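## Task

Pick up the hand-held scanner resting on the workbench and read the asset tag of cabinet R06-C06, and read no other tag at all. Afterwards place the scanner hanging in its stand, with its scan window facing the stand's post. The robot must not tip over or finish leaning, or the task fails.

## Robot and tools

ROBOT. TidyBot++: a four-caster mobile base (0.54 m long, 0.50 m wide, 0.38 m tall) carrying a single seven-joint arm with a two-finger gripper. The shoulder sits 0.12 m ahead of the base centre, 0.68 m up. Arm segments: upper arm 0.42 m, forearm 0.31 m, hand 0.31 m. The arm starts folded, hand down. Cameras: base_camera (fixed at the base front, 644x364) and wrist_camera (fisheye on the hand, looking where it points, 644x476).

FRAMES. Base frame: origin on the floor below the base centre, x forward, y left, z up, metres. hand_pose is reported in it as [x, y, z, qw, qx, qy, qz], the point between the finger pads; the hand's own z axis runs out along the fingers, which close along its y axis. Odometry frame = the base frame where the scene began; base_odometry counts wheel turns (slip shows as travel), heading in rad, left positive, -3.142 to 3.142. base_tilt is in degrees, forward and right positive.

execute_actions. Arguments: actions (a list with zero or one action; empty just reports state) and cameras (list of base_camera, wrist_camera or all; omitted/null/all gives both, [] none). An action may combine these keys, all starting at once:
- base: relative moves from where the base last reported itself. translate_m forward +, strafe_m left +, each -2 to 2 m; rotate_rad counter-clockwise from above +, -6.3 to 6.3 rad. translate_m and strafe_m may be paired for one straight diagonal drive; rotate_rad goes alone.
- speeds: caps for this action only, per key: translate_m/strafe_m 0.05 to 0.5 m/s, rotate_rad 0.1 to 1.57 rad/s (maximum is default). For a paired drive give one of the two.
- joints: absolute angles in rad by name. joint_1_rad any angle (positive = clockwise from above, opposite to heading); joint_2_rad -2.249 to 2.249 (0 upright, + leans forward); joint_3_rad any; joint_4_rad -2.579 to 2.579 (elbow, 0 straight); joint_5_rad any; joint_6_rad -2.099 to 2.099 (wrist); joint_7_rad any (hand roll; + counter-clockwise from above when pointing down). Unlimited joints take the short way round, so step less than half a turn. gripper_pos 0 (open, about 85 mm gap) to 1 (closed); gap about 85 x (1 - gripper_pos) mm.
- target: one absolute hand pose, seven numbers [x, y, z, qw, qx, qy, qz], metres, base frame. With target, joints may contain only gripper_pos.
- scanner: one object with a true flag: scan, cancel, aim, aim_off or stop.
Unknown keys make a call invalid; out-of-range values get it refused, and a refusal (or a robot stop) cancels the rest of that reply's motion calls and finished_scene.

wait: seconds 0 to 10, plus cameras; commands nothing new. zoom_image: camera and region [x0, y0, x1, y1] in pixels from the top-left, at most 504x504, on the latest image of a camera that was included. read_manual: only licence texts. finished_scene: scene (1 or 2); ends it for good and reports success; the result must hold with the robot idle.

RESULTS. base_status, joint_status, hand_status: done; off_target (resting short, may still push); contact_stop or time_out (target dropped, holding); not_followed (a self-collision check withheld arm targets, also "joint command not followed"/"pose unreachable" with a cause); torque_fault; limit_stop_at_motor_heat. hand_target is where the joints' targets would put the hand. motor_effort is percent of maximum, peak of the last action in brackets. Also joint_positions, Motor temperatures, on_its_own, ARM HIT, MOTOR HOT, OVER-TEMPERATURE FAULT, and a pictures line naming image order. Scanner fields: last_read (latest code number, 0 if none), reads (total reads, each logged), scanning (1 while scanning), aiming (1 while the aim line is on).

SCANNER. It decodes only the asset-tag style code (also on serial and part labels). A read needs the middle of its aim line resting briefly on the bars, the full code in view, roughly square-on, and little motion; range about a hand's length or closer, up to double for big codes. scan tries for a few seconds and takes the first code its line settles on, even one swept onto mid-scan, so point at the right tag before scanning and never pass over others. aim lights a line (up to about three hand lengths) for pointing without reading. Commands sent within about 0.25 s of a previous scan/cancel/stop are lost.

HANDLING TIPS. Target moves usually land within about 3 cm; correct by adding (desired minus hand_pose) to the last target. To keep the hand still, resend hand_target, not hand_pose. A held load makes the arm sag; never command a loaded joint to its current reading. The arm ignores obstacles and keeps pushing; the base may stall against things yet report done. Avoid snagging the arm while driving, reaching far out from folded, or swinging a stretched arm sideways: the robot can tip; backing away straightens a slight lean. Hard hits cause torque faults (arm halts 10 s). Holding loads or stretching heats motors. Avoid drops, slams, hard pushes, twisting or overloading the gripper, and squeezing objects still resting on something.

Each tool is called after "Call:" by a JSON object that holds its "name" and its "arguments".

## Session

Call:
{"name": "execute_actions", "arguments": {"actions": []}}

Scene clock: 0.00 s.
Motor temperatures (°C): [33 34 36 29 41 44 42]
base_odometry: x=+0.000 y=+0.000 heading=+0.000
base_tilt: forward=+0.3 right=+0.7
base_status: not commanded
joint_positions: joint_1_rad=-0.036 joint_2_rad=-0.339 joint_3_rad=+3.104 joint_4_rad=-2.505 joint_5_rad=-0.004 joint_6_rad=-0.836 joint_7_rad=+1.609 gripper_pos=+0.000
joint_status: not commanded
motor_effort: joint_1_rad=+0 joint_2_rad=-2 joint_3_rad=+0 joint_4_rad=+15 joint_5_rad=+1 joint_6_rad=+2 joint_7_rad=+0
hand_pose: x=+0.2816 y=+0.0129 z=+0.5938 quat_wxyz=(+0.003, +0.996, +0.054, +0.069) (m; base frame)
hand_target: x=+0.2810 y=+0.0129 z=+0.5934 quat_wxyz=(+0.003, +0.996, +0.054, +0.069) (m; base frame)
hand_status: not commanded
scanner: last_read=0 reads=0 scanning=0 aiming=0
pictures: base_camera, wrist_camera

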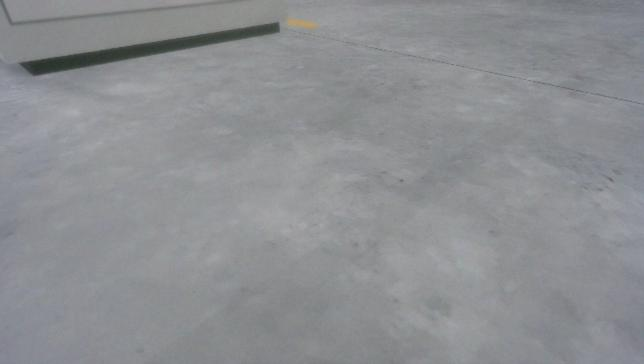

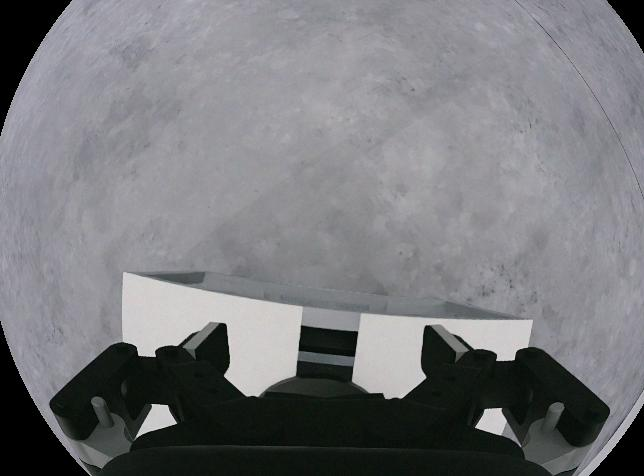

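Call:
{"name": "execute_actions", "arguments": {"actions": [{"joints": {"joint_6_rad": 0.55}}]}}

Scene clock: 21.27 s.
Motor temperatures (°C): [33 34 35 29 41 44 42]
base_odometry: x=+0.000 y=+0.000 heading=+0.000
base_tilt: forward=+0.2 right=+0.7
base_status: not commanded
joint_positions: joint_1_rad=-0.036 joint_2_rad=-0.339 joint_3_rad=+3.104 joint_4_rad=-2.502 joint_5_rad=-0.004 joint_6_rad=+0.477 joint_7_rad=+1.609 gripper_pos=+0.000
joint_status: all done
motor_effort: joint_1_rad=+0(1) joint_2_rad=-6(7) joint_3_rad=+0(1) joint_4_rad=+19(19) joint_5_rad=+1(2) joint_6_rad=+9(10) joint_7_rad=+0(0)
hand_pose: x=+0.5475 y=+0.0337 z=+0.8667 quat_wxyz=(-0.007, +0.746, +0.043, +0.665) (m; base frame)
hand_target: x=+0.5484 y=+0.0339 z=+0.8871 quat_wxyz=(-0.007, +0.722, +0.042, +0.690) (m; base frame)
hand_status: not commanded
scanner: last_read=0 reads=0 scanning=0 aiming=0
pictures: base_camera, wrist_camera
camera_calibration:
wrist_camera: T_world_to_cam=[[0.0303002, -0.996481, 0.0781508, -0.062383], [-0.151399, -0.0818601, -0.985077, 0.990095], [0.988008, 0.0180161, -0.153346, -0.275145], [0, 0, 0, 1]] pos_world=[0.423635, 0.0238428, 0.938003]

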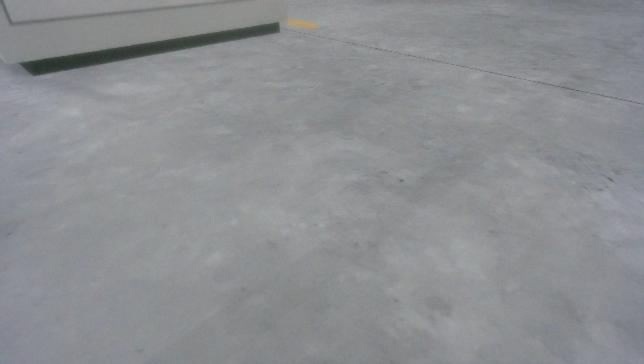

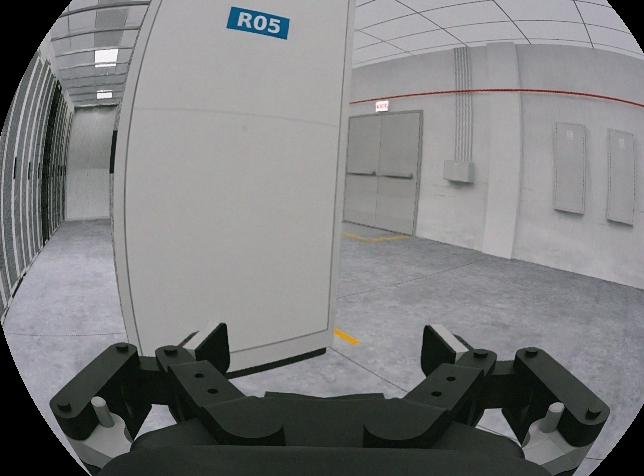

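Call:
{"name": "execute_actions", "arguments": {"actions": [{"base": {"rotate_rad": 1.4}}], "cameras": ["wrist_camera"]}}

Call:
{"name": "execute_actions", "arguments": {"actions": [{"base": {"rotate_rad": 1.6}}], "cameras": ["wrist_camera"]}}

Call:
{"name": "execute_actions", "arguments": {"actions": [{"base": {"rotate_rad": 1.6}}], "cameras": ["wrist_camera"]}}

Scene clock: 30.03 s.
Motor temperatures (°C): [33 34 35 29 41 44 42]
base_odometry: x=+0.000 y=+0.000 heading=+1.399
base_tilt: forward=+0.1 right=+0.7
base_status: done
joint_positions: joint_1_rad=-0.036 joint_2_rad=-0.339 joint_3_rad=+3.104 joint_4_rad=-2.502 joint_5_rad=-0.004 joint_6_rad=+0.477 joint_7_rad=+1.609 gripper_pos=+0.000
joint_status: not commanded
motor_effort: joint_1_rad=-1(2) joint_2_rad=-6(7) joint_3_rad=+0(2) joint_4_rad=+19(20) joint_5_rad=+1(2) joint_6_rad=+9(10) joint_7_rad=+0(0)
hand_pose: x=+0.5475 y=+0.0339 z=+0.8669 quat_wxyz=(-0.007, +0.746, +0.043, +0.665) (m; base frame)
hand_target: x=+0.5484 y=+0.0339 z=+0.8871 quat_wxyz=(-0.007, +0.722, +0.042, +0.690) (m; base frame)
hand_status: not commanded
scanner: last_read=0 reads=0 scanning=0 aiming=0
pictures: wrist_camera
camera_calibration:
wrist_camera: T_world_to_cam=[[0.0306028, -0.996465, 0.0782312, -0.0624627], [-0.150726, -0.0819735, -0.985171, 0.990022], [0.988102, 0.0183575, -0.152702, -0.275746], [0, 0, 0, 1]] pos_world=[0.423599, 0.0239756, 0.93812]

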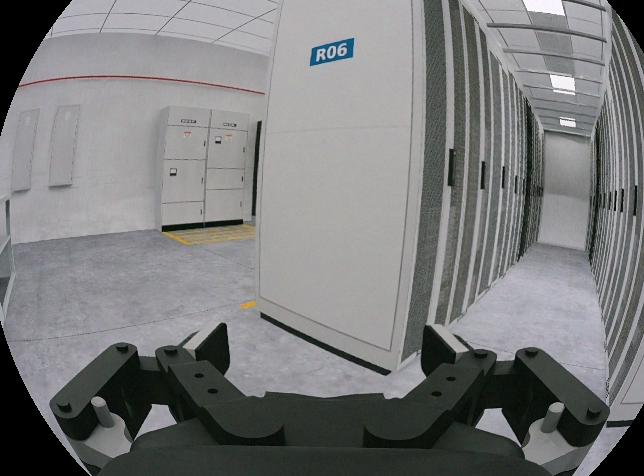

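Scene clock: 32.37 s.
Motor temperatures (°C): [33 34 35 29 41 44 42]
base_odometry: x=+0.000 y=+0.000 heading=+2.999
base_tilt: forward=+0.2 right=+0.7
base_status: done
joint_positions: joint_1_rad=-0.036 joint_2_rad=-0.339 joint_3_rad=+3.104 joint_4_rad=-2.502 joint_5_rad=-0.004 joint_6_rad=+0.477 joint_7_rad=+1.609 gripper_pos=+0.000
joint_status: not commanded
motor_effort: joint_1_rad=+0(3) joint_2_rad=-7(7) joint_3_rad=-1(3) joint_4_rad=+19(20) joint_5_rad=+1(2) joint_6_rad=+9(10) joint_7_rad=+0(0)
hand_pose: x=+0.5475 y=+0.0340 z=+0.8670 quat_wxyz=(-0.007, +0.746, +0.043, +0.665) (m; base frame)
hand_target: x=+0.5484 y=+0.0339 z=+0.8871 quat_wxyz=(-0.007, +0.722, +0.042, +0.690) (m; base frame)
hand_status: not commanded
scanner: last_read=0 reads=0 scanning=0 aiming=0
pictures: wrist_camera
camera_calibration:
wrist_camera: T_world_to_cam=[[0.0308194, -0.996454, 0.078298, -0.0625319], [-0.150584, -0.0820699, -0.985185, 0.990003], [0.988117, 0.0185724, -0.152579, -0.275859], [0, 0, 0, 1]] pos_world=[0.423586, 0.0240627, 0.938142]

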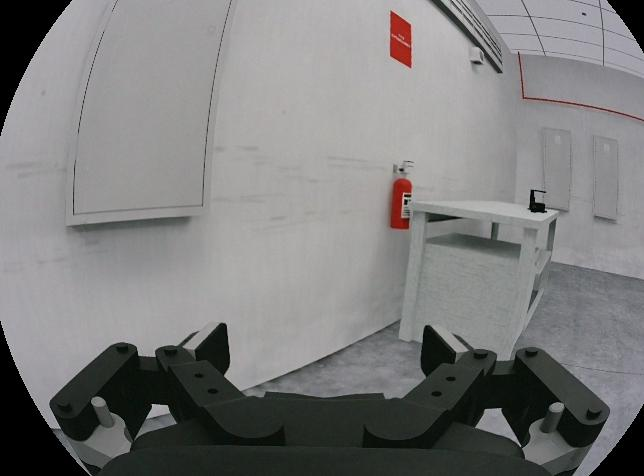

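Scene clock: 34.70 s.
Motor temperatures (°C): [33 34 35 29 41 44 42]
base_odometry: x=+0.000 y=+0.000 heading=-1.685
base_tilt: forward=+0.2 right=+0.7
base_status: done
joint_positions: joint_1_rad=-0.036 joint_2_rad=-0.339 joint_3_rad=+3.104 joint_4_rad=-2.502 joint_5_rad=-0.004 joint_6_rad=+0.477 joint_7_rad=+1.609 gripper_pos=+0.000
joint_status: not commanded
motor_effort: joint_1_rad=-1(2) joint_2_rad=-6(8) joint_3_rad=+0(2) joint_4_rad=+19(20) joint_5_rad=+1(2) joint_6_rad=+9(10) joint_7_rad=+0(0)
hand_pose: x=+0.5475 y=+0.0341 z=+0.8670 quat_wxyz=(-0.007, +0.745, +0.043, +0.665) (m; base frame)
hand_target: x=+0.5484 y=+0.0339 z=+0.8871 quat_wxyz=(-0.007, +0.722, +0.042, +0.690) (m; base frame)
hand_status: not commanded
scanner: last_read=0 reads=0 scanning=0 aiming=0
pictures: wrist_camera
camera_calibration:
wrist_camera: T_world_to_cam=[[0.031001, -0.996444, 0.078353, -0.0625898], [-0.150499, -0.0821504, -0.985191, 0.98999], [0.988124, 0.0187499, -0.15251, -0.275921], [0, 0, 0, 1]] pos_world=[0.423577, 0.0241344, 0.938153]

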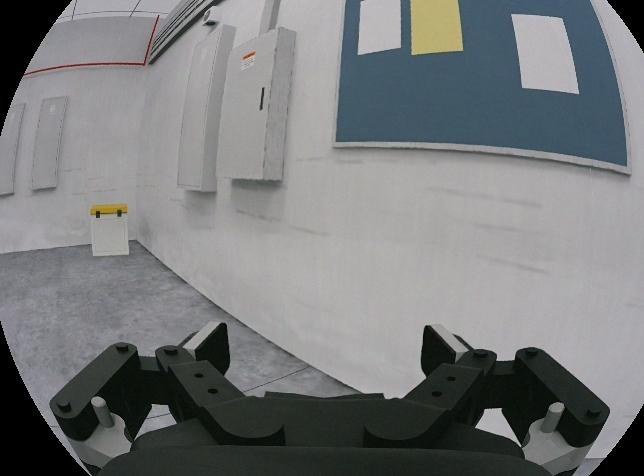

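Call:
{"name": "execute_actions", "arguments": {"actions": [{"base": {"rotate_rad": -2.1}}], "cameras": ["wrist_camera"]}}

Call:
{"name": "zoom_image", "arguments": {"camera": "wrist_camera", "region": [200, 120, 500, 380]}}

Scene clock: 56.93 s.
Motor temperatures (°C): [32 34 35 29 41 44 42]
base_odometry: x=+0.000 y=+0.000 heading=+2.499
base_tilt: forward=+0.2 right=+0.7
base_status: done
joint_positions: joint_1_rad=-0.036 joint_2_rad=-0.339 joint_3_rad=+3.103 joint_4_rad=-2.502 joint_5_rad=-0.004 joint_6_rad=+0.478 joint_7_rad=+1.609 gripper_pos=+0.000
joint_status: not commanded
motor_effort: joint_1_rad=+0(2) joint_2_rad=-6(7) joint_3_rad=+0(2) joint_4_rad=+19(20) joint_5_rad=+1(2) joint_6_rad=+9(10) joint_7_rad=+0(1)
hand_pose: x=+0.5475 y=+0.0344 z=+0.8670 quat_wxyz=(-0.007, +0.745, +0.044, +0.665) (m; base frame)
hand_target: x=+0.5484 y=+0.0339 z=+0.8871 quat_wxyz=(-0.007, +0.722, +0.042, +0.690) (m; base frame)
hand_status: not commanded
scanner: last_read=0 reads=0 scanning=0 aiming=0
pictures: wrist_camera
camera_calibration:
wrist_camera: T_world_to_cam=[[0.0316222, -0.996409, 0.0785379, -0.0627871], [-0.150295, -0.082424, -0.985199, 0.989956], [0.988135, 0.0193503, -0.152362, -0.276052], [0, 0, 0, 1]] pos_world=[0.423548, 0.0243762, 0.938175]

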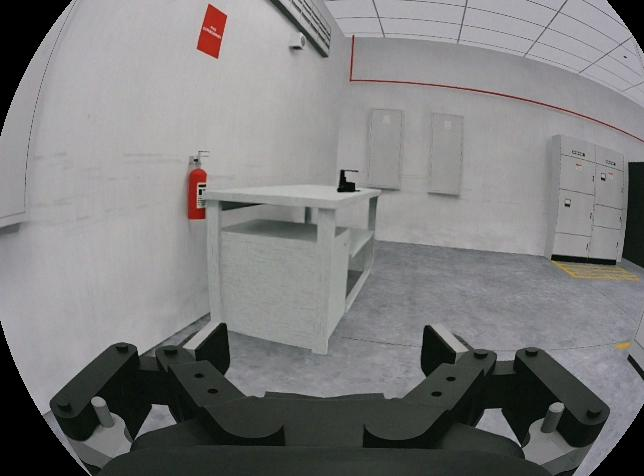

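Scaled by 1.680.

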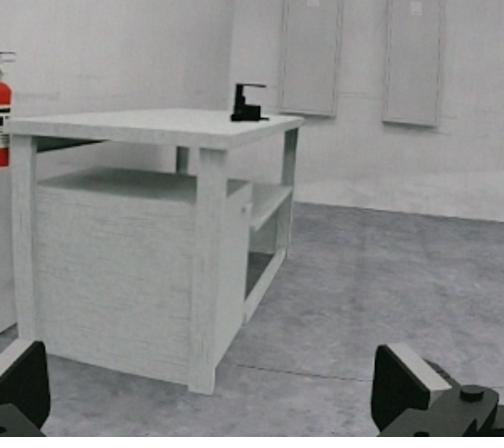

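Call:
{"name": "execute_actions", "arguments": {"actions": [{"base": {"translate_m": 1.9, "strafe_m": -0.7}}], "cameras": ["wrist_camera"]}}

Call:
{"name": "execute_actions", "arguments": {"actions": [{"base": {"rotate_rad": 0.9}}], "cameras": ["wrist_camera"]}}

Scene clock: 140.93 s.
Motor temperatures (°C): [32 34 35 29 41 44 42]
base_odometry: x=-1.099 y=+1.700 heading=+2.498
base_tilt: forward=+0.2 right=+0.7
base_status: done
joint_positions: joint_1_rad=-0.036 joint_2_rad=-0.339 joint_3_rad=+3.103 joint_4_rad=-2.502 joint_5_rad=-0.004 joint_6_rad=+0.479 joint_7_rad=+1.609 gripper_pos=+0.000
joint_status: not commanded
motor_effort: joint_1_rad=-1(1) joint_2_rad=-6(9) joint_3_rad=+0(2) joint_4_rad=+18(20) joint_5_rad=+1(1) joint_6_rad=+9(10) joint_7_rad=+0(0)
hand_pose: x=+0.5474 y=+0.0344 z=+0.8679 quat_wxyz=(-0.007, +0.745, +0.044, +0.666) (m; base frame)
hand_target: x=+0.5484 y=+0.0339 z=+0.8871 quat_wxyz=(-0.007, +0.722, +0.042, +0.690) (m; base frame)
hand_status: not commanded
scanner: last_read=0 reads=0 scanning=0 aiming=0
pictures: wrist_camera
camera_calibration:
wrist_camera: T_world_to_cam=[[0.0314434, -0.996421, 0.0784603, -0.0626802], [-0.147828, -0.0822719, -0.985585, 0.989761], [0.988513, 0.0193915, -0.149886, -0.278244], [0, 0, 0, 1]] pos_world=[0.423333, 0.0243693, 0.938707]

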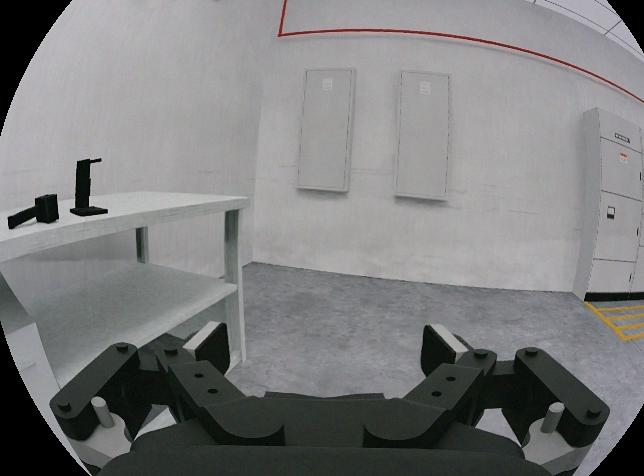

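Scene clock: 142.73 s.
Motor temperatures (°C): [32 34 35 29 41 44 42]
base_odometry: x=-1.099 y=+1.701 heading=-2.885
base_tilt: forward=+0.2 right=+0.7
base_status: done
joint_positions: joint_1_rad=-0.036 joint_2_rad=-0.339 joint_3_rad=+3.103 joint_4_rad=-2.502 joint_5_rad=-0.004 joint_6_rad=+0.480 joint_7_rad=+1.609 gripper_pos=+0.000
joint_status: not commanded
motor_effort: joint_1_rad=+1(2) joint_2_rad=-6(7) joint_3_rad=-1(2) joint_4_rad=+20(20) joint_5_rad=+1(2) joint_6_rad=+9(10) joint_7_rad=+0(0)
hand_pose: x=+0.5474 y=+0.0345 z=+0.8679 quat_wxyz=(-0.007, +0.745, +0.044, +0.666) (m; base frame)
hand_target: x=+0.5484 y=+0.0339 z=+0.8871 quat_wxyz=(-0.007, +0.722, +0.042, +0.690) (m; base frame)
hand_status: not commanded
scanner: last_read=0 reads=0 scanning=0 aiming=0
pictures: wrist_camera
camera_calibration:
wrist_camera: T_world_to_cam=[[0.031604, -0.996413, 0.0784965, -0.0627221], [-0.147703, -0.0823293, -0.985599, 0.989746], [0.988527, 0.0195547, -0.149775, -0.278346], [0, 0, 0, 1]] pos_world=[0.423323, 0.0244309, 0.938727]

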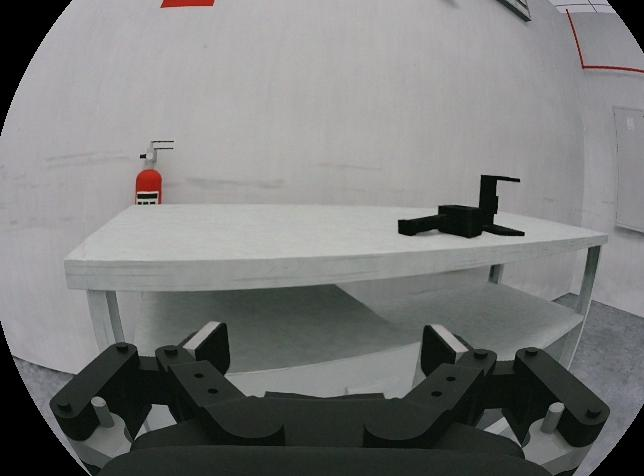

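Call:
{"name": "zoom_image", "arguments": {"camera": "wrist_camera", "region": [380, 150, 560, 270]}}

Scaled by 2.800.

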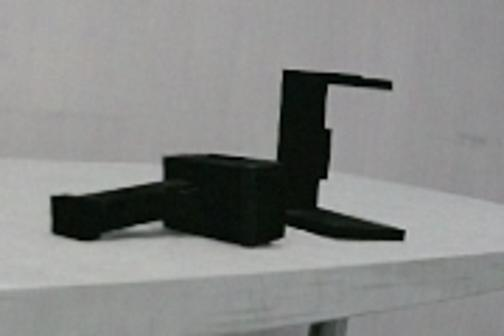

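Call:
{"name": "execute_actions", "arguments": {"actions": [{"base": {"translate_m": 0.43, "strafe_m": -0.77}, "joints": {"joint_2_rad": -0.3, "joint_4_rad": -1.6, "joint_6_rad": -0.9}}], "cameras": ["wrist_camera"]}}

Call:
{"name": "execute_actions", "arguments": {"actions": [{"base": {"rotate_rad": 0.475}}], "cameras": ["wrist_camera", "base_camera"]}}

Scene clock: 247.63 s.
Motor temperatures (°C): [32 33 35 29 41 44 42]
base_odometry: x=-1.711 y=+2.336 heading=-2.885
base_tilt: forward=+0.2 right=+0.7
base_status: done
joint_positions: joint_1_rad=-0.036 joint_2_rad=-0.313 joint_3_rad=+3.103 joint_4_rad=-1.607 joint_5_rad=-0.004 joint_6_rad=-0.830 joint_7_rad=+1.609 gripper_pos=+0.000
joint_status: all done
motor_effort: joint_1_rad=+0(2) joint_2_rad=-9(10) joint_3_rad=+0(3) joint_4_rad=+20(22) joint_5_rad=+1(2) joint_6_rad=+8(11) joint_7_rad=+0(0)
hand_pose: x=+0.5546 y=+0.0380 z=+1.0043 quat_wxyz=(-0.005, +0.872, +0.051, +0.487) (m; base frame)
hand_target: x=+0.5474 y=+0.0366 z=+0.9844 quat_wxyz=(-0.005, +0.890, +0.051, +0.453) (m; base frame)
hand_status: not commanded
scanner: last_read=0 reads=0 scanning=0 aiming=0
pictures: wrist_camera
camera_calibration:
wrist_camera: T_world_to_cam=[[0.0682177, -0.993894, 0.0867263, -0.0988176], [-0.552125, -0.110013, -0.826472, 1.19109], [0.830966, 0.0084963, -0.556258, 0.230924], [0, 0, 0, 1]] pos_world=[0.472479, 0.0308591, 1.12142]

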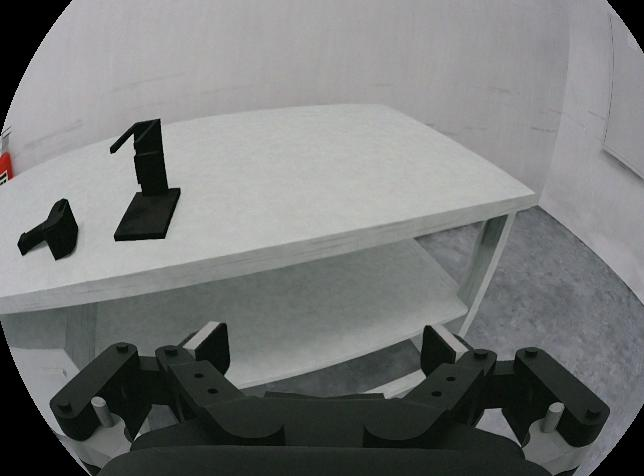

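Scene clock: 249.07 s.
Motor temperatures (°C): [32 33 35 29 41 44 42]
base_odometry: x=-1.711 y=+2.336 heading=-2.410
base_tilt: forward=+0.3 right=+0.7
base_status: done
joint_positions: joint_1_rad=-0.037 joint_2_rad=-0.313 joint_3_rad=+3.101 joint_4_rad=-1.607 joint_5_rad=-0.004 joint_6_rad=-0.830 joint_7_rad=+1.609 gripper_pos=+0.000
joint_status: not commanded
motor_effort: joint_1_rad=-1(2) joint_2_rad=-9(10) joint_3_rad=+0(2) joint_4_rad=+21(22) joint_5_rad=+1(2) joint_6_rad=+8(8) joint_7_rad=+0(0)
hand_pose: x=+0.5544 y=+0.0395 z=+1.0040 quat_wxyz=(-0.006, +0.872, +0.052, +0.487) (m; base frame)
hand_target: x=+0.5474 y=+0.0366 z=+0.9844 quat_wxyz=(-0.005, +0.890, +0.051, +0.453) (m; base frame)
hand_status: not commanded
scanner: last_read=0 reads=0 scanning=0 aiming=0
pictures: base_camera, wrist_camera
camera_calibration:
wrist_camera: T_world_to_cam=[[0.0710932, -0.993619, 0.0875617, -0.0997421], [-0.552632, -0.112316, -0.825823, 1.19059], [0.830388, 0.010321, -0.55709, 0.23199], [0, 0, 0, 1]] pos_world=[0.472406, 0.0322215, 1.12119]

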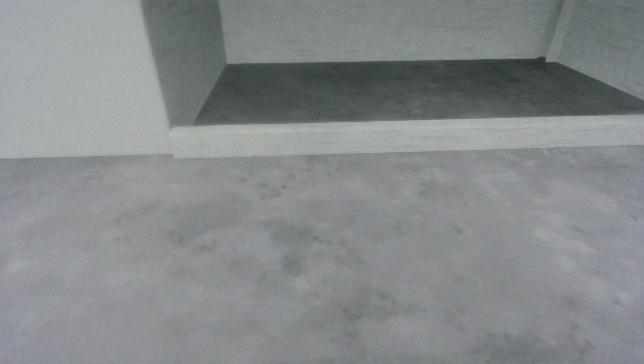

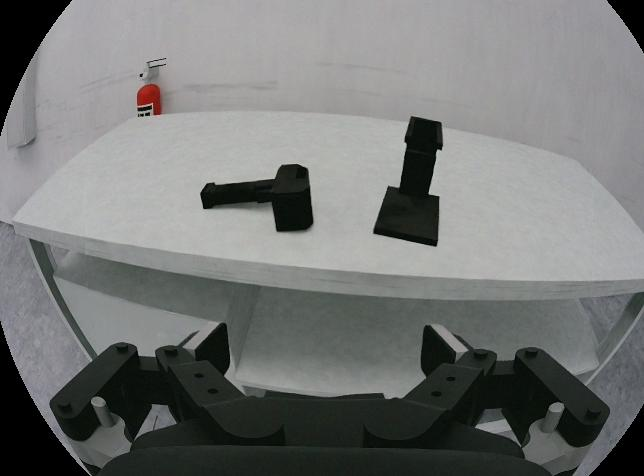

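Call:
{"name": "zoom_image", "arguments": {"camera": "wrist_camera", "region": [190, 100, 460, 260]}}

Scaled by 1.867.

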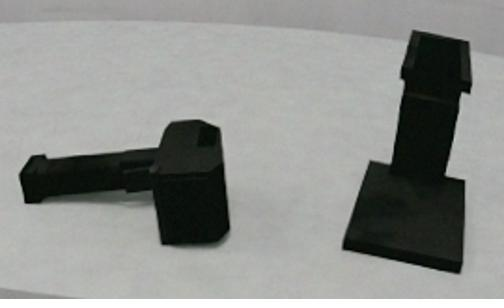

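Call:
{"name": "execute_actions", "arguments": {"actions": [{"base": {"translate_m": 0.3}, "joints": {"joint_6_rad": -1.3, "joint_4_rad": -1.7}}], "cameras": ["wrist_camera"]}}

Call:
{"name": "zoom_image", "arguments": {"camera": "wrist_camera", "region": [100, 60, 540, 340]}}

Scene clock: 310.97 s.
Motor temperatures (°C): [32 33 35 30 40 44 41]
base_odometry: x=-1.934 y=+2.135 heading=-2.410
base_tilt: forward=+0.2 right=+0.7
base_status: done
joint_positions: joint_1_rad=-0.037 joint_2_rad=-0.301 joint_3_rad=+3.101 joint_4_rad=-1.696 joint_5_rad=-0.004 joint_6_rad=-1.231 joint_7_rad=+1.609 gripper_pos=+0.000
joint_status: all done
motor_effort: joint_1_rad=-1(1) joint_2_rad=-8(11) joint_3_rad=+0(1) joint_4_rad=+19(23) joint_5_rad=+1(2) joint_6_rad=+5(8) joint_7_rad=+0(0)
hand_pose: x=+0.4554 y=+0.0305 z=+0.8674 quat_wxyz=(-0.001, +0.965, +0.057, +0.255) (m; base frame)
hand_target: x=+0.4359 y=+0.0274 z=+0.8555 quat_wxyz=(+0.000, +0.974, +0.055, +0.219) (m; base frame)
hand_status: not commanded
scanner: last_read=0 reads=0 scanning=0 aiming=0
pictures: wrist_camera
camera_calibration:
wrist_camera: T_world_to_cam=[[0.109455, -0.990779, 0.0798477, -0.100546], [-0.880452, -0.133922, -0.454829, 0.850169], [0.461328, -0.0205188, -0.886992, 0.693389], [0, 0, 0, 1]] pos_world=[0.439658, 0.0284646, 1.00974]

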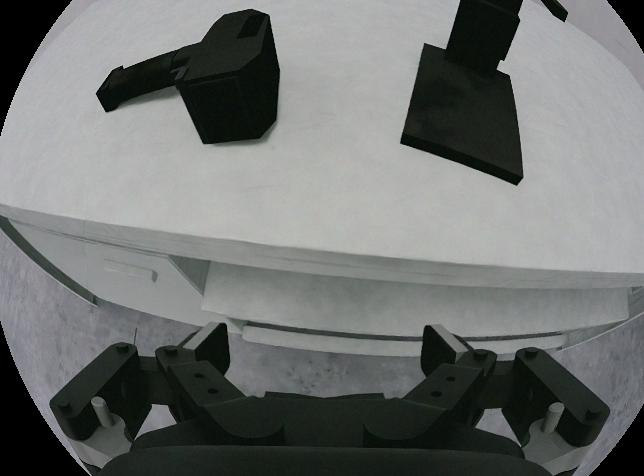

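Scaled by 1.145.

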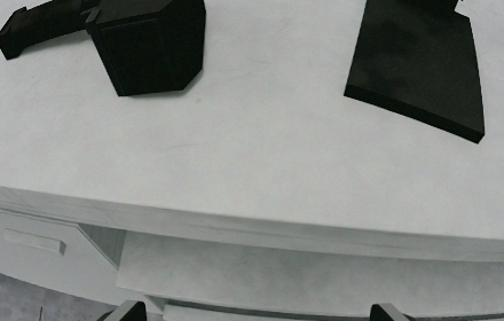

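Call:
{"name": "zoom_image", "arguments": {"camera": "wrist_camera", "region": [80, 0, 300, 160]}}

Call:
{"name": "zoom_image", "arguments": {"camera": "wrist_camera", "region": [390, 0, 600, 200]}}

Scaled by 2.291.

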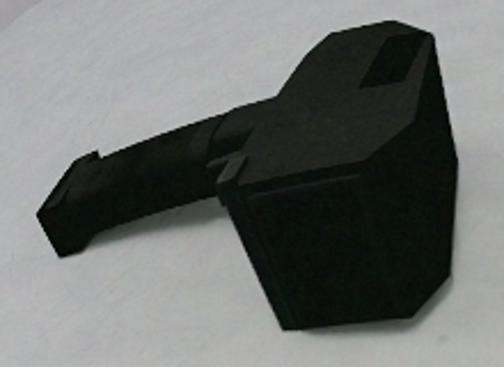

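Scaled by 2.400.

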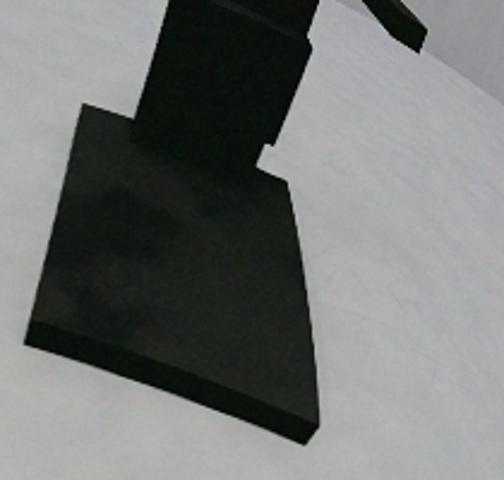

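Call:
{"name": "execute_actions", "arguments": {"actions": [{"joints": {"joint_1_rad": 0.1, "joint_2_rad": -0.4, "joint_4_rad": -1.5, "joint_6_rad": -1.2}}], "cameras": ["wrist_camera"]}}

Call:
{"name": "zoom_image", "arguments": {"camera": "wrist_camera", "region": [340, 40, 540, 240]}}

Call:
{"name": "zoom_image", "arguments": {"camera": "wrist_camera", "region": [120, 40, 340, 240]}}

Scene clock: 352.27 s.
Motor temperatures (°C): [32 33 35 30 40 44 41]
base_odometry: x=-1.934 y=+2.135 heading=-2.410
base_tilt: forward=+0.3 right=+0.7
base_status: not commanded
joint_positions: joint_1_rad=+0.084 joint_2_rad=-0.398 joint_3_rad=+3.101 joint_4_rad=-1.501 joint_5_rad=-0.004 joint_6_rad=-1.231 joint_7_rad=+1.609 gripper_pos=+0.000
joint_status: all done
motor_effort: joint_1_rad=-1(1) joint_2_rad=-4(9) joint_3_rad=+0(1) joint_4_rad=+19(21) joint_5_rad=+1(2) joint_6_rad=+7(8) joint_7_rad=+0(0)
hand_pose: x=+0.4610 y=-0.0082 z=+0.9956 quat_wxyz=(+0.022, +0.920, +0.000, +0.392) (m; base frame)
hand_target: x=+0.4668 y=-0.0155 z=+1.0042 quat_wxyz=(+0.026, +0.913, -0.009, +0.408) (m; base frame)
hand_status: not commanded
scanner: last_read=0 reads=0 scanning=0 aiming=0
pictures: wrist_camera
camera_calibration:
wrist_camera: T_world_to_cam=[[-0.0329281, -0.995352, 0.0905023, -0.094728], [-0.722256, -0.0388929, -0.690531, 1.07076], [0.690841, -0.0881037, -0.717618, 0.528738], [0, 0, 0, 1]] pos_world=[0.404971, -0.0060588, 1.1274]

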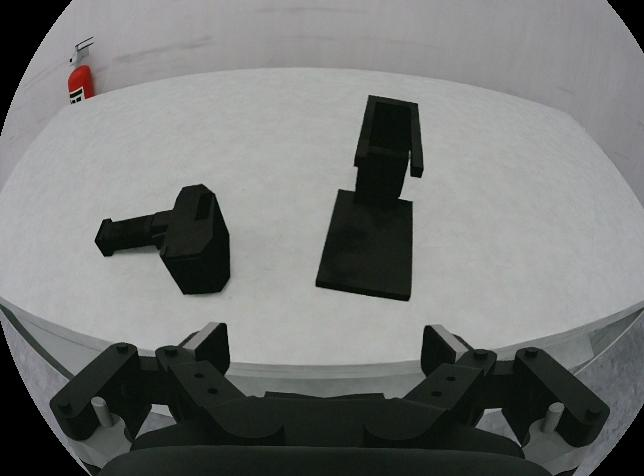

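Scaled by 2.520.

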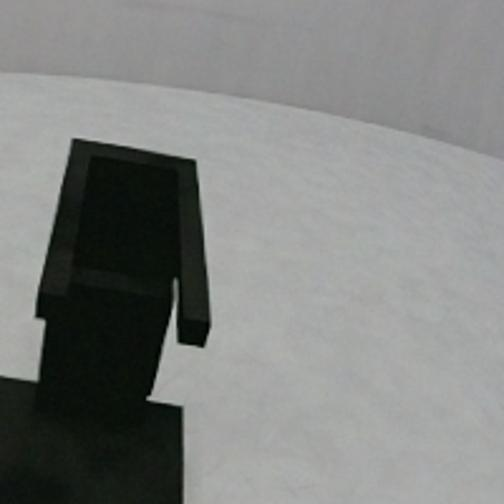

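Scaled by 2.291.

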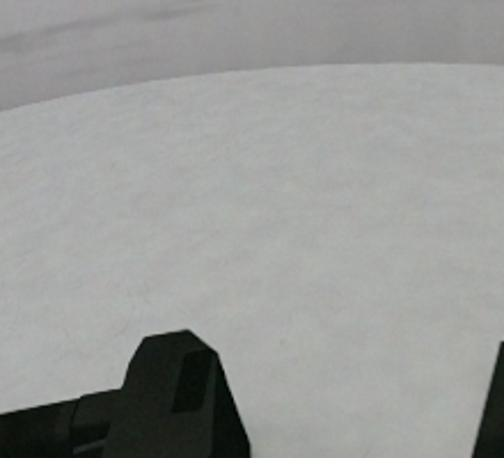

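Call:
{"name": "zoom_image", "arguments": {"camera": "wrist_camera", "region": [80, 170, 250, 310]}}

Scaled by 2.965.

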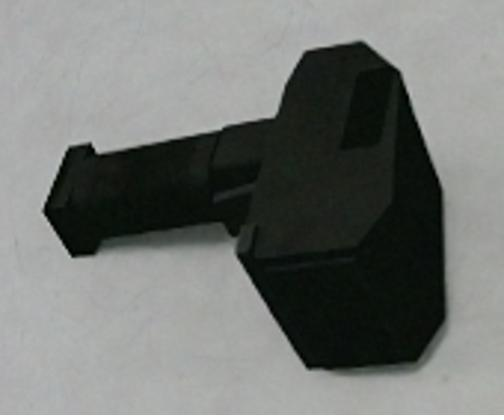

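Call:
{"name": "execute_actions", "arguments": {"actions": [{"base": {"translate_m": 0.12, "strafe_m": 0.1}, "joints": {"joint_1_rad": -0.26, "joint_7_rad": 3.06}}], "cameras": ["wrist_camera"]}}

Scene clock: 519.93 s.
Motor temperatures (°C): [32 33 34 29 40 43 41]
base_odometry: x=-1.957 y=+1.981 heading=-2.410
base_tilt: forward=+0.2 right=+0.7
base_status: done
joint_positions: joint_1_rad=-0.245 joint_2_rad=-0.394 joint_3_rad=+3.101 joint_4_rad=-1.501 joint_5_rad=-0.004 joint_6_rad=-1.231 joint_7_rad=+3.014 gripper_pos=+0.000
joint_status: all done
motor_effort: joint_1_rad=+0(2) joint_2_rad=-4(8) joint_3_rad=-1(2) joint_4_rad=+18(20) joint_5_rad=+1(2) joint_6_rad=+7(8) joint_7_rad=+0(1)
hand_pose: x=+0.4464 y=+0.1030 z=+0.9943 quat_wxyz=(+0.218, +0.596, +0.701, +0.324) (m; base frame)
hand_target: x=+0.4500 y=+0.1080 z=+1.0042 quat_wxyz=(+0.233, +0.571, +0.712, +0.335) (m; base frame)
hand_status: not commanded
scanner: last_read=0 reads=0 scanning=0 aiming=0
pictures: wrist_camera
camera_calibration:
wrist_camera: T_world_to_cam=[[0.656702, 0.0956032, 0.748065, -1.05847], [0.181947, -0.982716, -0.0341339, 0.104574], [0.731872, 0.158524, -0.662747, 0.449391], [0, 0, 0, 1]] pos_world=[0.347176, 0.13272, 1.09321]

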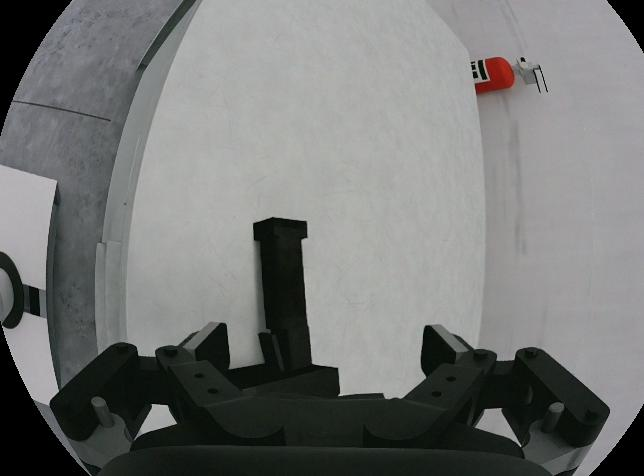

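Call:
{"name": "execute_actions", "arguments": {"actions": [{"joints": {"joint_1_rad": -0.26, "joint_2_rad": 0.326, "joint_3_rad": 3.14, "joint_4_rad": -0.80, "joint_5_rad": 0.0, "joint_6_rad": -2.03, "joint_7_rad": 3.06}}], "cameras": ["wrist_camera"]}}

Scene clock: 533.93 s.
Motor temperatures (°C): [32 33 34 29 40 43 41]
base_odometry: x=-1.957 y=+1.981 heading=-2.410
base_tilt: forward=+0.2 right=+0.7
base_status: not commanded
joint_positions: joint_1_rad=-0.245 joint_2_rad=+0.311 joint_3_rad=+3.124 joint_4_rad=-0.810 joint_5_rad=-0.004 joint_6_rad=-1.956 joint_7_rad=+3.017 gripper_pos=+0.000
joint_status: all done
motor_effort: joint_1_rad=-1(2) joint_2_rad=-26(29) joint_3_rad=-1(2) joint_4_rad=+15(20) joint_5_rad=+1(3) joint_6_rad=+1(8) joint_7_rad=+0(1)
hand_pose: x=+0.5357 y=+0.1132 z=+0.9084 quat_wxyz=(+0.014, +0.656, +0.754, +0.029) (m; base frame)
hand_target: x=+0.5186 y=+0.1082 z=+0.9044 quat_wxyz=(-0.004, +0.641, +0.768, -0.006) (m; base frame)
hand_status: not commanded
scanner: last_read=0 reads=0 scanning=0 aiming=0
pictures: wrist_camera
camera_calibration:
wrist_camera: T_world_to_cam=[[0.980651, 0.16265, 0.108947, -0.654325], [0.160825, -0.986656, 0.0253869, 0.0531516], [0.111622, -0.00737425, -0.993723, 0.977206], [0, 0, 0, 1]] pos_world=[0.524038, 0.166074, 1.04101]

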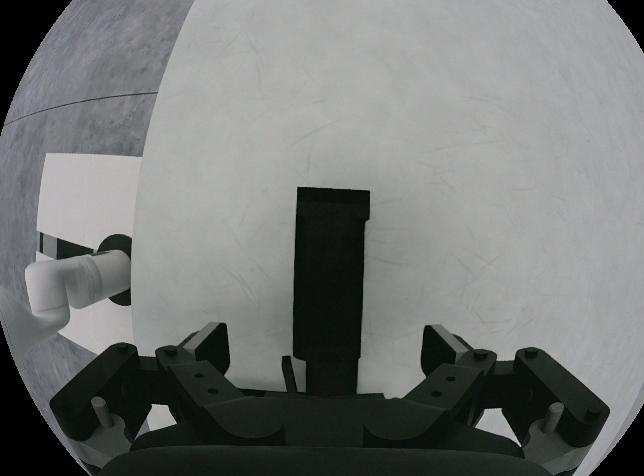

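Call:
{"name": "execute_actions", "arguments": {"actions": [{"joints": {"joint_1_rad": -0.305, "joint_2_rad": 0.377, "joint_3_rad": 3.14, "joint_4_rad": -0.902, "joint_5_rad": 0.0, "joint_6_rad": -1.816, "joint_7_rad": 2.95}}], "cameras": ["wrist_camera"]}}

Scene clock: 604.50 s.
Motor temperatures (°C): [32 34 34 29 40 43 41]
base_odometry: x=-1.957 y=+1.981 heading=-2.410
base_tilt: forward=+0.3 right=+0.7
base_status: not commanded
joint_positions: joint_1_rad=-0.293 joint_2_rad=+0.369 joint_3_rad=+3.126 joint_4_rad=-0.892 joint_5_rad=-0.004 joint_6_rad=-1.869 joint_7_rad=+2.981 gripper_pos=+0.000
joint_status: all done
motor_effort: joint_1_rad=-1(2) joint_2_rad=-29(32) joint_3_rad=-1(2) joint_4_rad=+16(17) joint_5_rad=+1(2) joint_6_rad=+0(2) joint_7_rad=+0(1)
hand_pose: x=+0.5517 y=+0.1391 z=+0.8592 quat_wxyz=(-0.001, +0.653, +0.757, +0.008) (m; base frame)
hand_target: x=+0.5671 y=+0.1431 z=+0.8525 quat_wxyz=(+0.012, +0.665, +0.746, +0.020) (m; base frame)
hand_status: not commanded
scanner: last_read=0 reads=0 scanning=0 aiming=0
pictures: wrist_camera
camera_calibration:
wrist_camera: T_world_to_cam=[[0.983359, 0.17249, 0.0570355, -0.627177], [0.17102, -0.984818, 0.0297568, 0.0677486], [0.0613024, -0.0195074, -0.997929, 0.959745], [0, 0, 0, 1]] pos_world=[0.546319, 0.193624, 0.991512]

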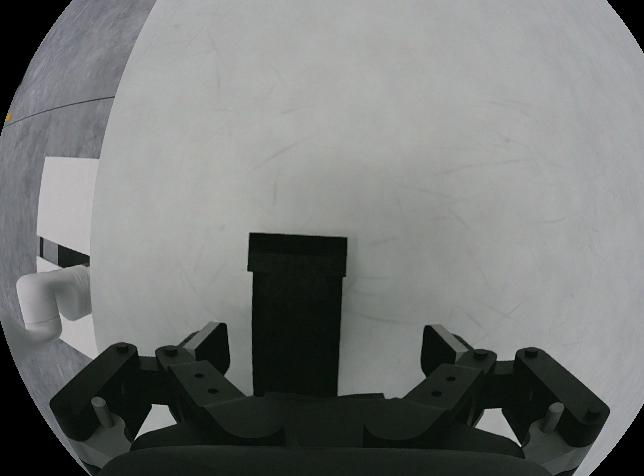

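Call:
{"name": "zoom_image", "arguments": {"camera": "wrist_camera", "region": [200, 210, 440, 400]}}

Scaled by 2.100.

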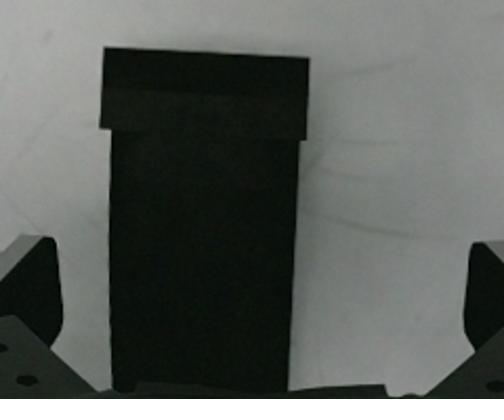

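Call:
{"name": "execute_actions", "arguments": {"actions": [{"joints": {"joint_4_rad": -0.935}}], "cameras": ["wrist_camera"]}}

Scene clock: 689.47 s.
Motor temperatures (°C): [32 35 34 29 40 43 41]
base_odometry: x=-1.957 y=+1.981 heading=-2.410
base_tilt: forward=+0.3 right=+0.7
base_status: not commanded
joint_positions: joint_1_rad=-0.293 joint_2_rad=+0.369 joint_3_rad=+3.126 joint_4_rad=-0.925 joint_5_rad=-0.004 joint_6_rad=-1.869 joint_7_rad=+2.981 gripper_pos=+0.000
joint_status: all done
motor_effort: joint_1_rad=+0(1) joint_2_rad=-29(30) joint_3_rad=-1(2) joint_4_rad=+15(17) joint_5_rad=+1(1) joint_6_rad=+0(1) joint_7_rad=+0(0)
hand_pose: x=+0.5447 y=+0.1370 z=+0.8491 quat_wxyz=(-0.010, +0.653, +0.757, -0.007) (m; base frame)
hand_target: x=+0.5600 y=+0.1409 z=+0.8422 quat_wxyz=(+0.003, +0.665, +0.747, +0.006) (m; base frame)
hand_status: not commanded
scanner: last_read=0 reads=0 scanning=0 aiming=0
pictures: wrist_camera
camera_calibration:
wrist_camera: T_world_to_cam=[[0.984619, 0.173087, 0.0237901, -0.591862], [0.172231, -0.98446, 0.0342677, 0.0625727], [0.0293517, -0.0296433, -0.999129, 0.969894], [0, 0, 0, 1]] pos_world=[0.543513, 0.192795, 0.980986]

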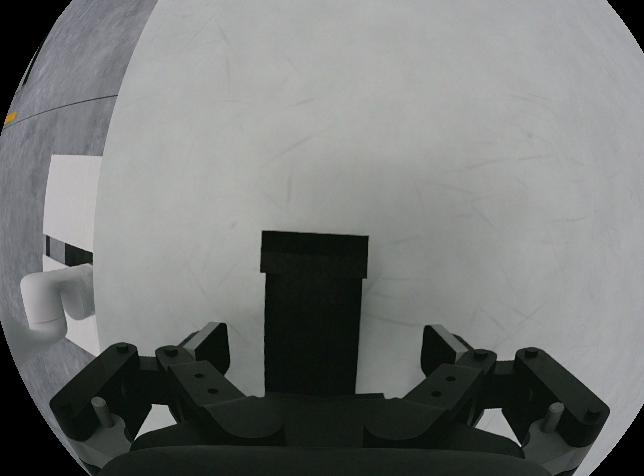

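Call:
{"name": "execute_actions", "arguments": {"actions": [{"joints": {"gripper_pos": 0.65}}], "cameras": ["wrist_camera"]}}

Scene clock: 697.97 s.
Motor temperatures (°C): [32 35 34 29 40 43 41]
base_odometry: x=-1.957 y=+1.981 heading=-2.410
base_tilt: forward=+0.3 right=+0.6
base_status: not commanded
joint_positions: joint_1_rad=-0.293 joint_2_rad=+0.367 joint_3_rad=+3.126 joint_4_rad=-0.926 joint_5_rad=-0.004 joint_6_rad=-1.868 joint_7_rad=+2.981 gripper_pos=+0.592
joint_status: gripper_pos off_target (ended at +0.592, target +0.650)
motor_effort: joint_1_rad=+0(2) joint_2_rad=-29(30) joint_3_rad=-1(2) joint_4_rad=+15(17) joint_5_rad=+1(1) joint_6_rad=+0(1) joint_7_rad=+0(1)
hand_pose: x=+0.5446 y=+0.1369 z=+0.8498 quat_wxyz=(-0.009, +0.653, +0.757, -0.006) (m; base frame)
hand_target: x=+0.5600 y=+0.1409 z=+0.8422 quat_wxyz=(+0.003, +0.665, +0.747, +0.006) (m; base frame)
hand_status: not commanded
scanner: last_read=0 reads=0 scanning=0 aiming=0
pictures: wrist_camera
camera_calibration:
wrist_camera: T_world_to_cam=[[0.984638, 0.172688, 0.0258082, -0.593406], [0.171778, -0.984546, 0.0340777, 0.0629071], [0.0312942, -0.029121, -0.999086, 0.969414], [0, 0, 0, 1]] pos_world=[0.543148, 0.192639, 0.981698]

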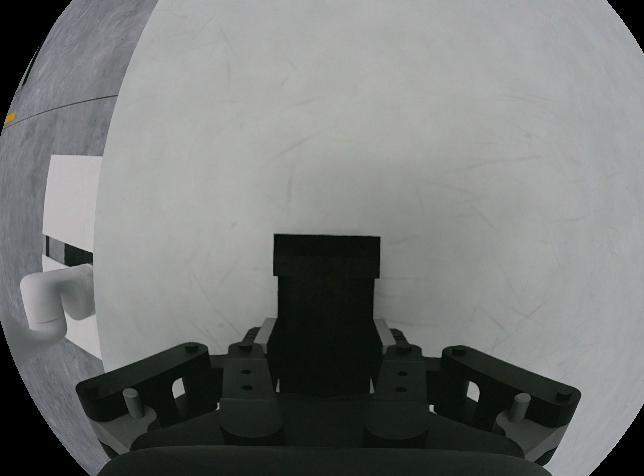

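Call:
{"name": "execute_actions", "arguments": {"actions": [{"joints": {"joint_2_rad": 0.2, "gripper_pos": 0.72}}], "cameras": ["wrist_camera"]}}

Scene clock: 708.43 s.
Motor temperatures (°C): [32 35 34 29 40 43 41]
base_odometry: x=-1.957 y=+1.981 heading=-2.410
base_tilt: forward=+0.2 right=+0.7
base_status: not commanded
joint_positions: joint_1_rad=-0.293 joint_2_rad=+0.198 joint_3_rad=+3.126 joint_4_rad=-0.934 joint_5_rad=-0.004 joint_6_rad=-1.868 joint_7_rad=+2.981 gripper_pos=+0.592
joint_status: gripper_pos off_target (ended at +0.592, target +0.720); the others done
motor_effort: joint_1_rad=-1(1) joint_2_rad=-24(34) joint_3_rad=-2(2) joint_4_rad=+18(18) joint_5_rad=+1(2) joint_6_rad=+2(2) joint_7_rad=+0(0)
hand_pose: x=+0.5100 y=+0.1264 z=+0.9196 quat_wxyz=(+0.034, +0.651, +0.756, +0.062) (m; base frame)
hand_target: x=+0.5262 y=+0.1302 z=+0.9212 quat_wxyz=(+0.048, +0.662, +0.743, +0.082) (m; base frame)
hand_status: not commanded
scanner: last_read=0 reads=0 scanning=0 aiming=0
pictures: wrist_camera
camera_calibration:
wrist_camera: T_world_to_cam=[[0.968553, 0.167894, 0.18362, -0.695661], [0.16807, -0.985665, 0.0147161, 0.0760281], [0.183459, 0.0166077, -0.982887, 0.941658], [0, 0, 0, 1]] pos_world=[0.488251, 0.176097, 1.05216]

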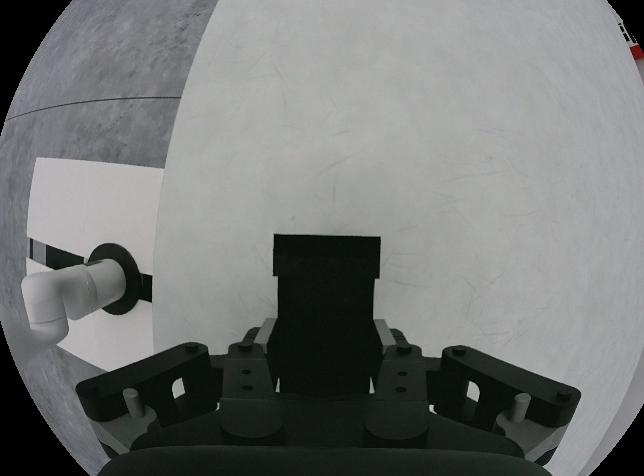

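Call:
{"name": "execute_actions", "arguments": {"actions": [{"base": {"translate_m": -0.4}, "joints": {"joint_2_rad": 0.0}}], "cameras": ["wrist_camera"]}}

Call:
{"name": "execute_actions", "arguments": {"actions": [{"base": {"rotate_rad": -3.113}, "joints": {"joint_1_rad": 0.0, "joint_2_rad": -0.34, "joint_4_rad": -2.2, "joint_6_rad": 0.2, "joint_7_rad": 1.57}}], "cameras": ["wrist_camera"]}}

Scene clock: 758.10 s.
Motor temperatures (°C): [32 35 34 29 40 43 41]
base_odometry: x=-1.659 y=+2.248 heading=-2.410
base_tilt: forward=+0.3 right=+0.7
base_status: done
joint_positions: joint_1_rad=-0.294 joint_2_rad=+0.002 joint_3_rad=+3.129 joint_4_rad=-0.935 joint_5_rad=-0.004 joint_6_rad=-1.868 joint_7_rad=+2.981 gripper_pos=+0.592
joint_status: all done
motor_effort: joint_1_rad=+0(2) joint_2_rad=-16(30) joint_3_rad=-1(2) joint_4_rad=+16(18) joint_5_rad=+2(2) joint_6_rad=+4(5) joint_7_rad=+0(0)
hand_pose: x=+0.4582 y=+0.1101 z=+0.9948 quat_wxyz=(+0.086, +0.644, +0.747, +0.143) (m; base frame)
hand_target: x=+0.4727 y=+0.1134 z=+1.0014 quat_wxyz=(+0.099, +0.653, +0.732, +0.167) (m; base frame)
hand_status: not commanded
scanner: last_read=0 reads=0 scanning=0 aiming=0
pictures: wrist_camera
camera_calibration:
wrist_camera: T_world_to_cam=[[0.916924, 0.150345, 0.369657, -0.816113], [0.165543, -0.986156, -0.00953994, 0.092829], [0.363105, 0.0699414, -0.929119, 0.883718], [0, 0, 0, 1]] pos_world=[0.412064, 0.152434, 1.12365]

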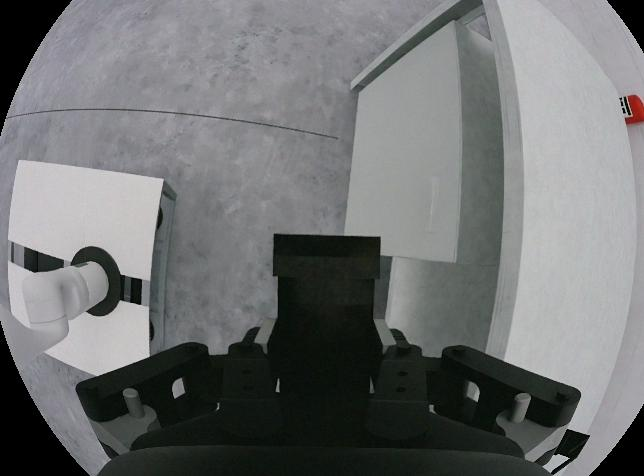

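Scene clock: 761.40 s.
Motor temperatures (°C): [32 35 34 29 40 43 41]
base_odometry: x=-1.659 y=+2.248 heading=+0.760
base_tilt: forward=+0.2 right=+0.7
base_status: done
joint_positions: joint_1_rad=-0.008 joint_2_rad=-0.316 joint_3_rad=+3.136 joint_4_rad=-2.196 joint_5_rad=-0.004 joint_6_rad=+0.111 joint_7_rad=+1.615 gripper_pos=+0.592
joint_status: all done
motor_effort: joint_1_rad=+0(3) joint_2_rad=-11(22) joint_3_rad=+0(3) joint_4_rad=+24(24) joint_5_rad=+1(3) joint_6_rad=+11(11) joint_7_rad=+0(1)
hand_pose: x=+0.5927 y=+0.0077 z=+0.9247 quat_wxyz=(+0.009, +0.773, +0.021, +0.634) (m; base frame)
hand_target: x=+0.5900 y=+0.0022 z=+0.9611 quat_wxyz=(-0.001, +0.738, +0.000, +0.675) (m; base frame)
hand_status: not commanded
scanner: last_read=0 reads=0 scanning=0 aiming=0
pictures: wrist_camera
camera_calibration:
wrist_camera: T_world_to_cam=[[-0.0200115, -0.99696, 0.0752994, -0.0616972], [-0.235796, -0.0684838, -0.969387, 1.08736], [0.971597, -0.0371542, -0.233708, -0.226025], [0, 0, 0, 1]] pos_world=[0.474764, 0.00455882, 1.00589]

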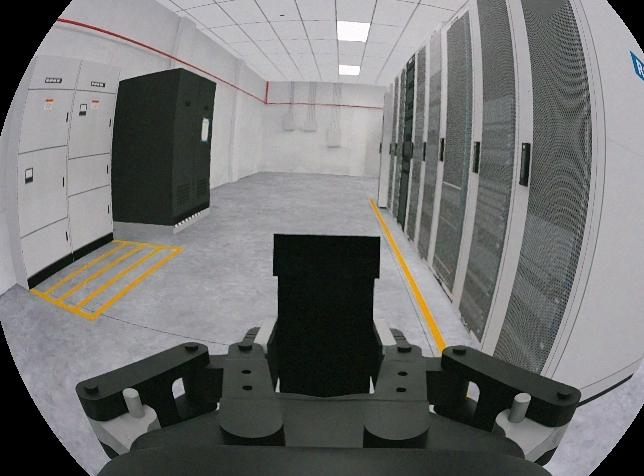

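Call:
{"name": "zoom_image", "arguments": {"camera": "wrist_camera", "region": [360, 0, 644, 200]}}

Call:
{"name": "zoom_image", "arguments": {"camera": "wrist_camera", "region": [370, 120, 570, 340]}}

Scaled by 1.775.

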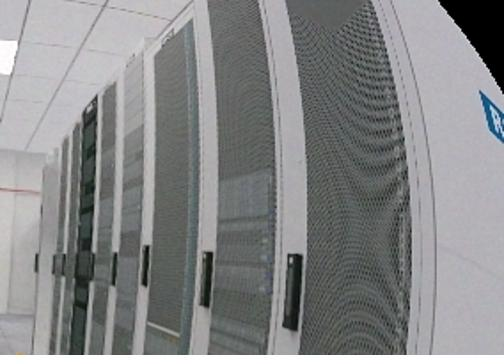

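Scaled by 2.291.

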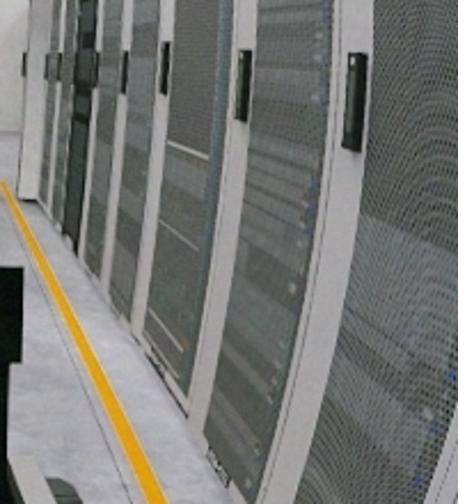

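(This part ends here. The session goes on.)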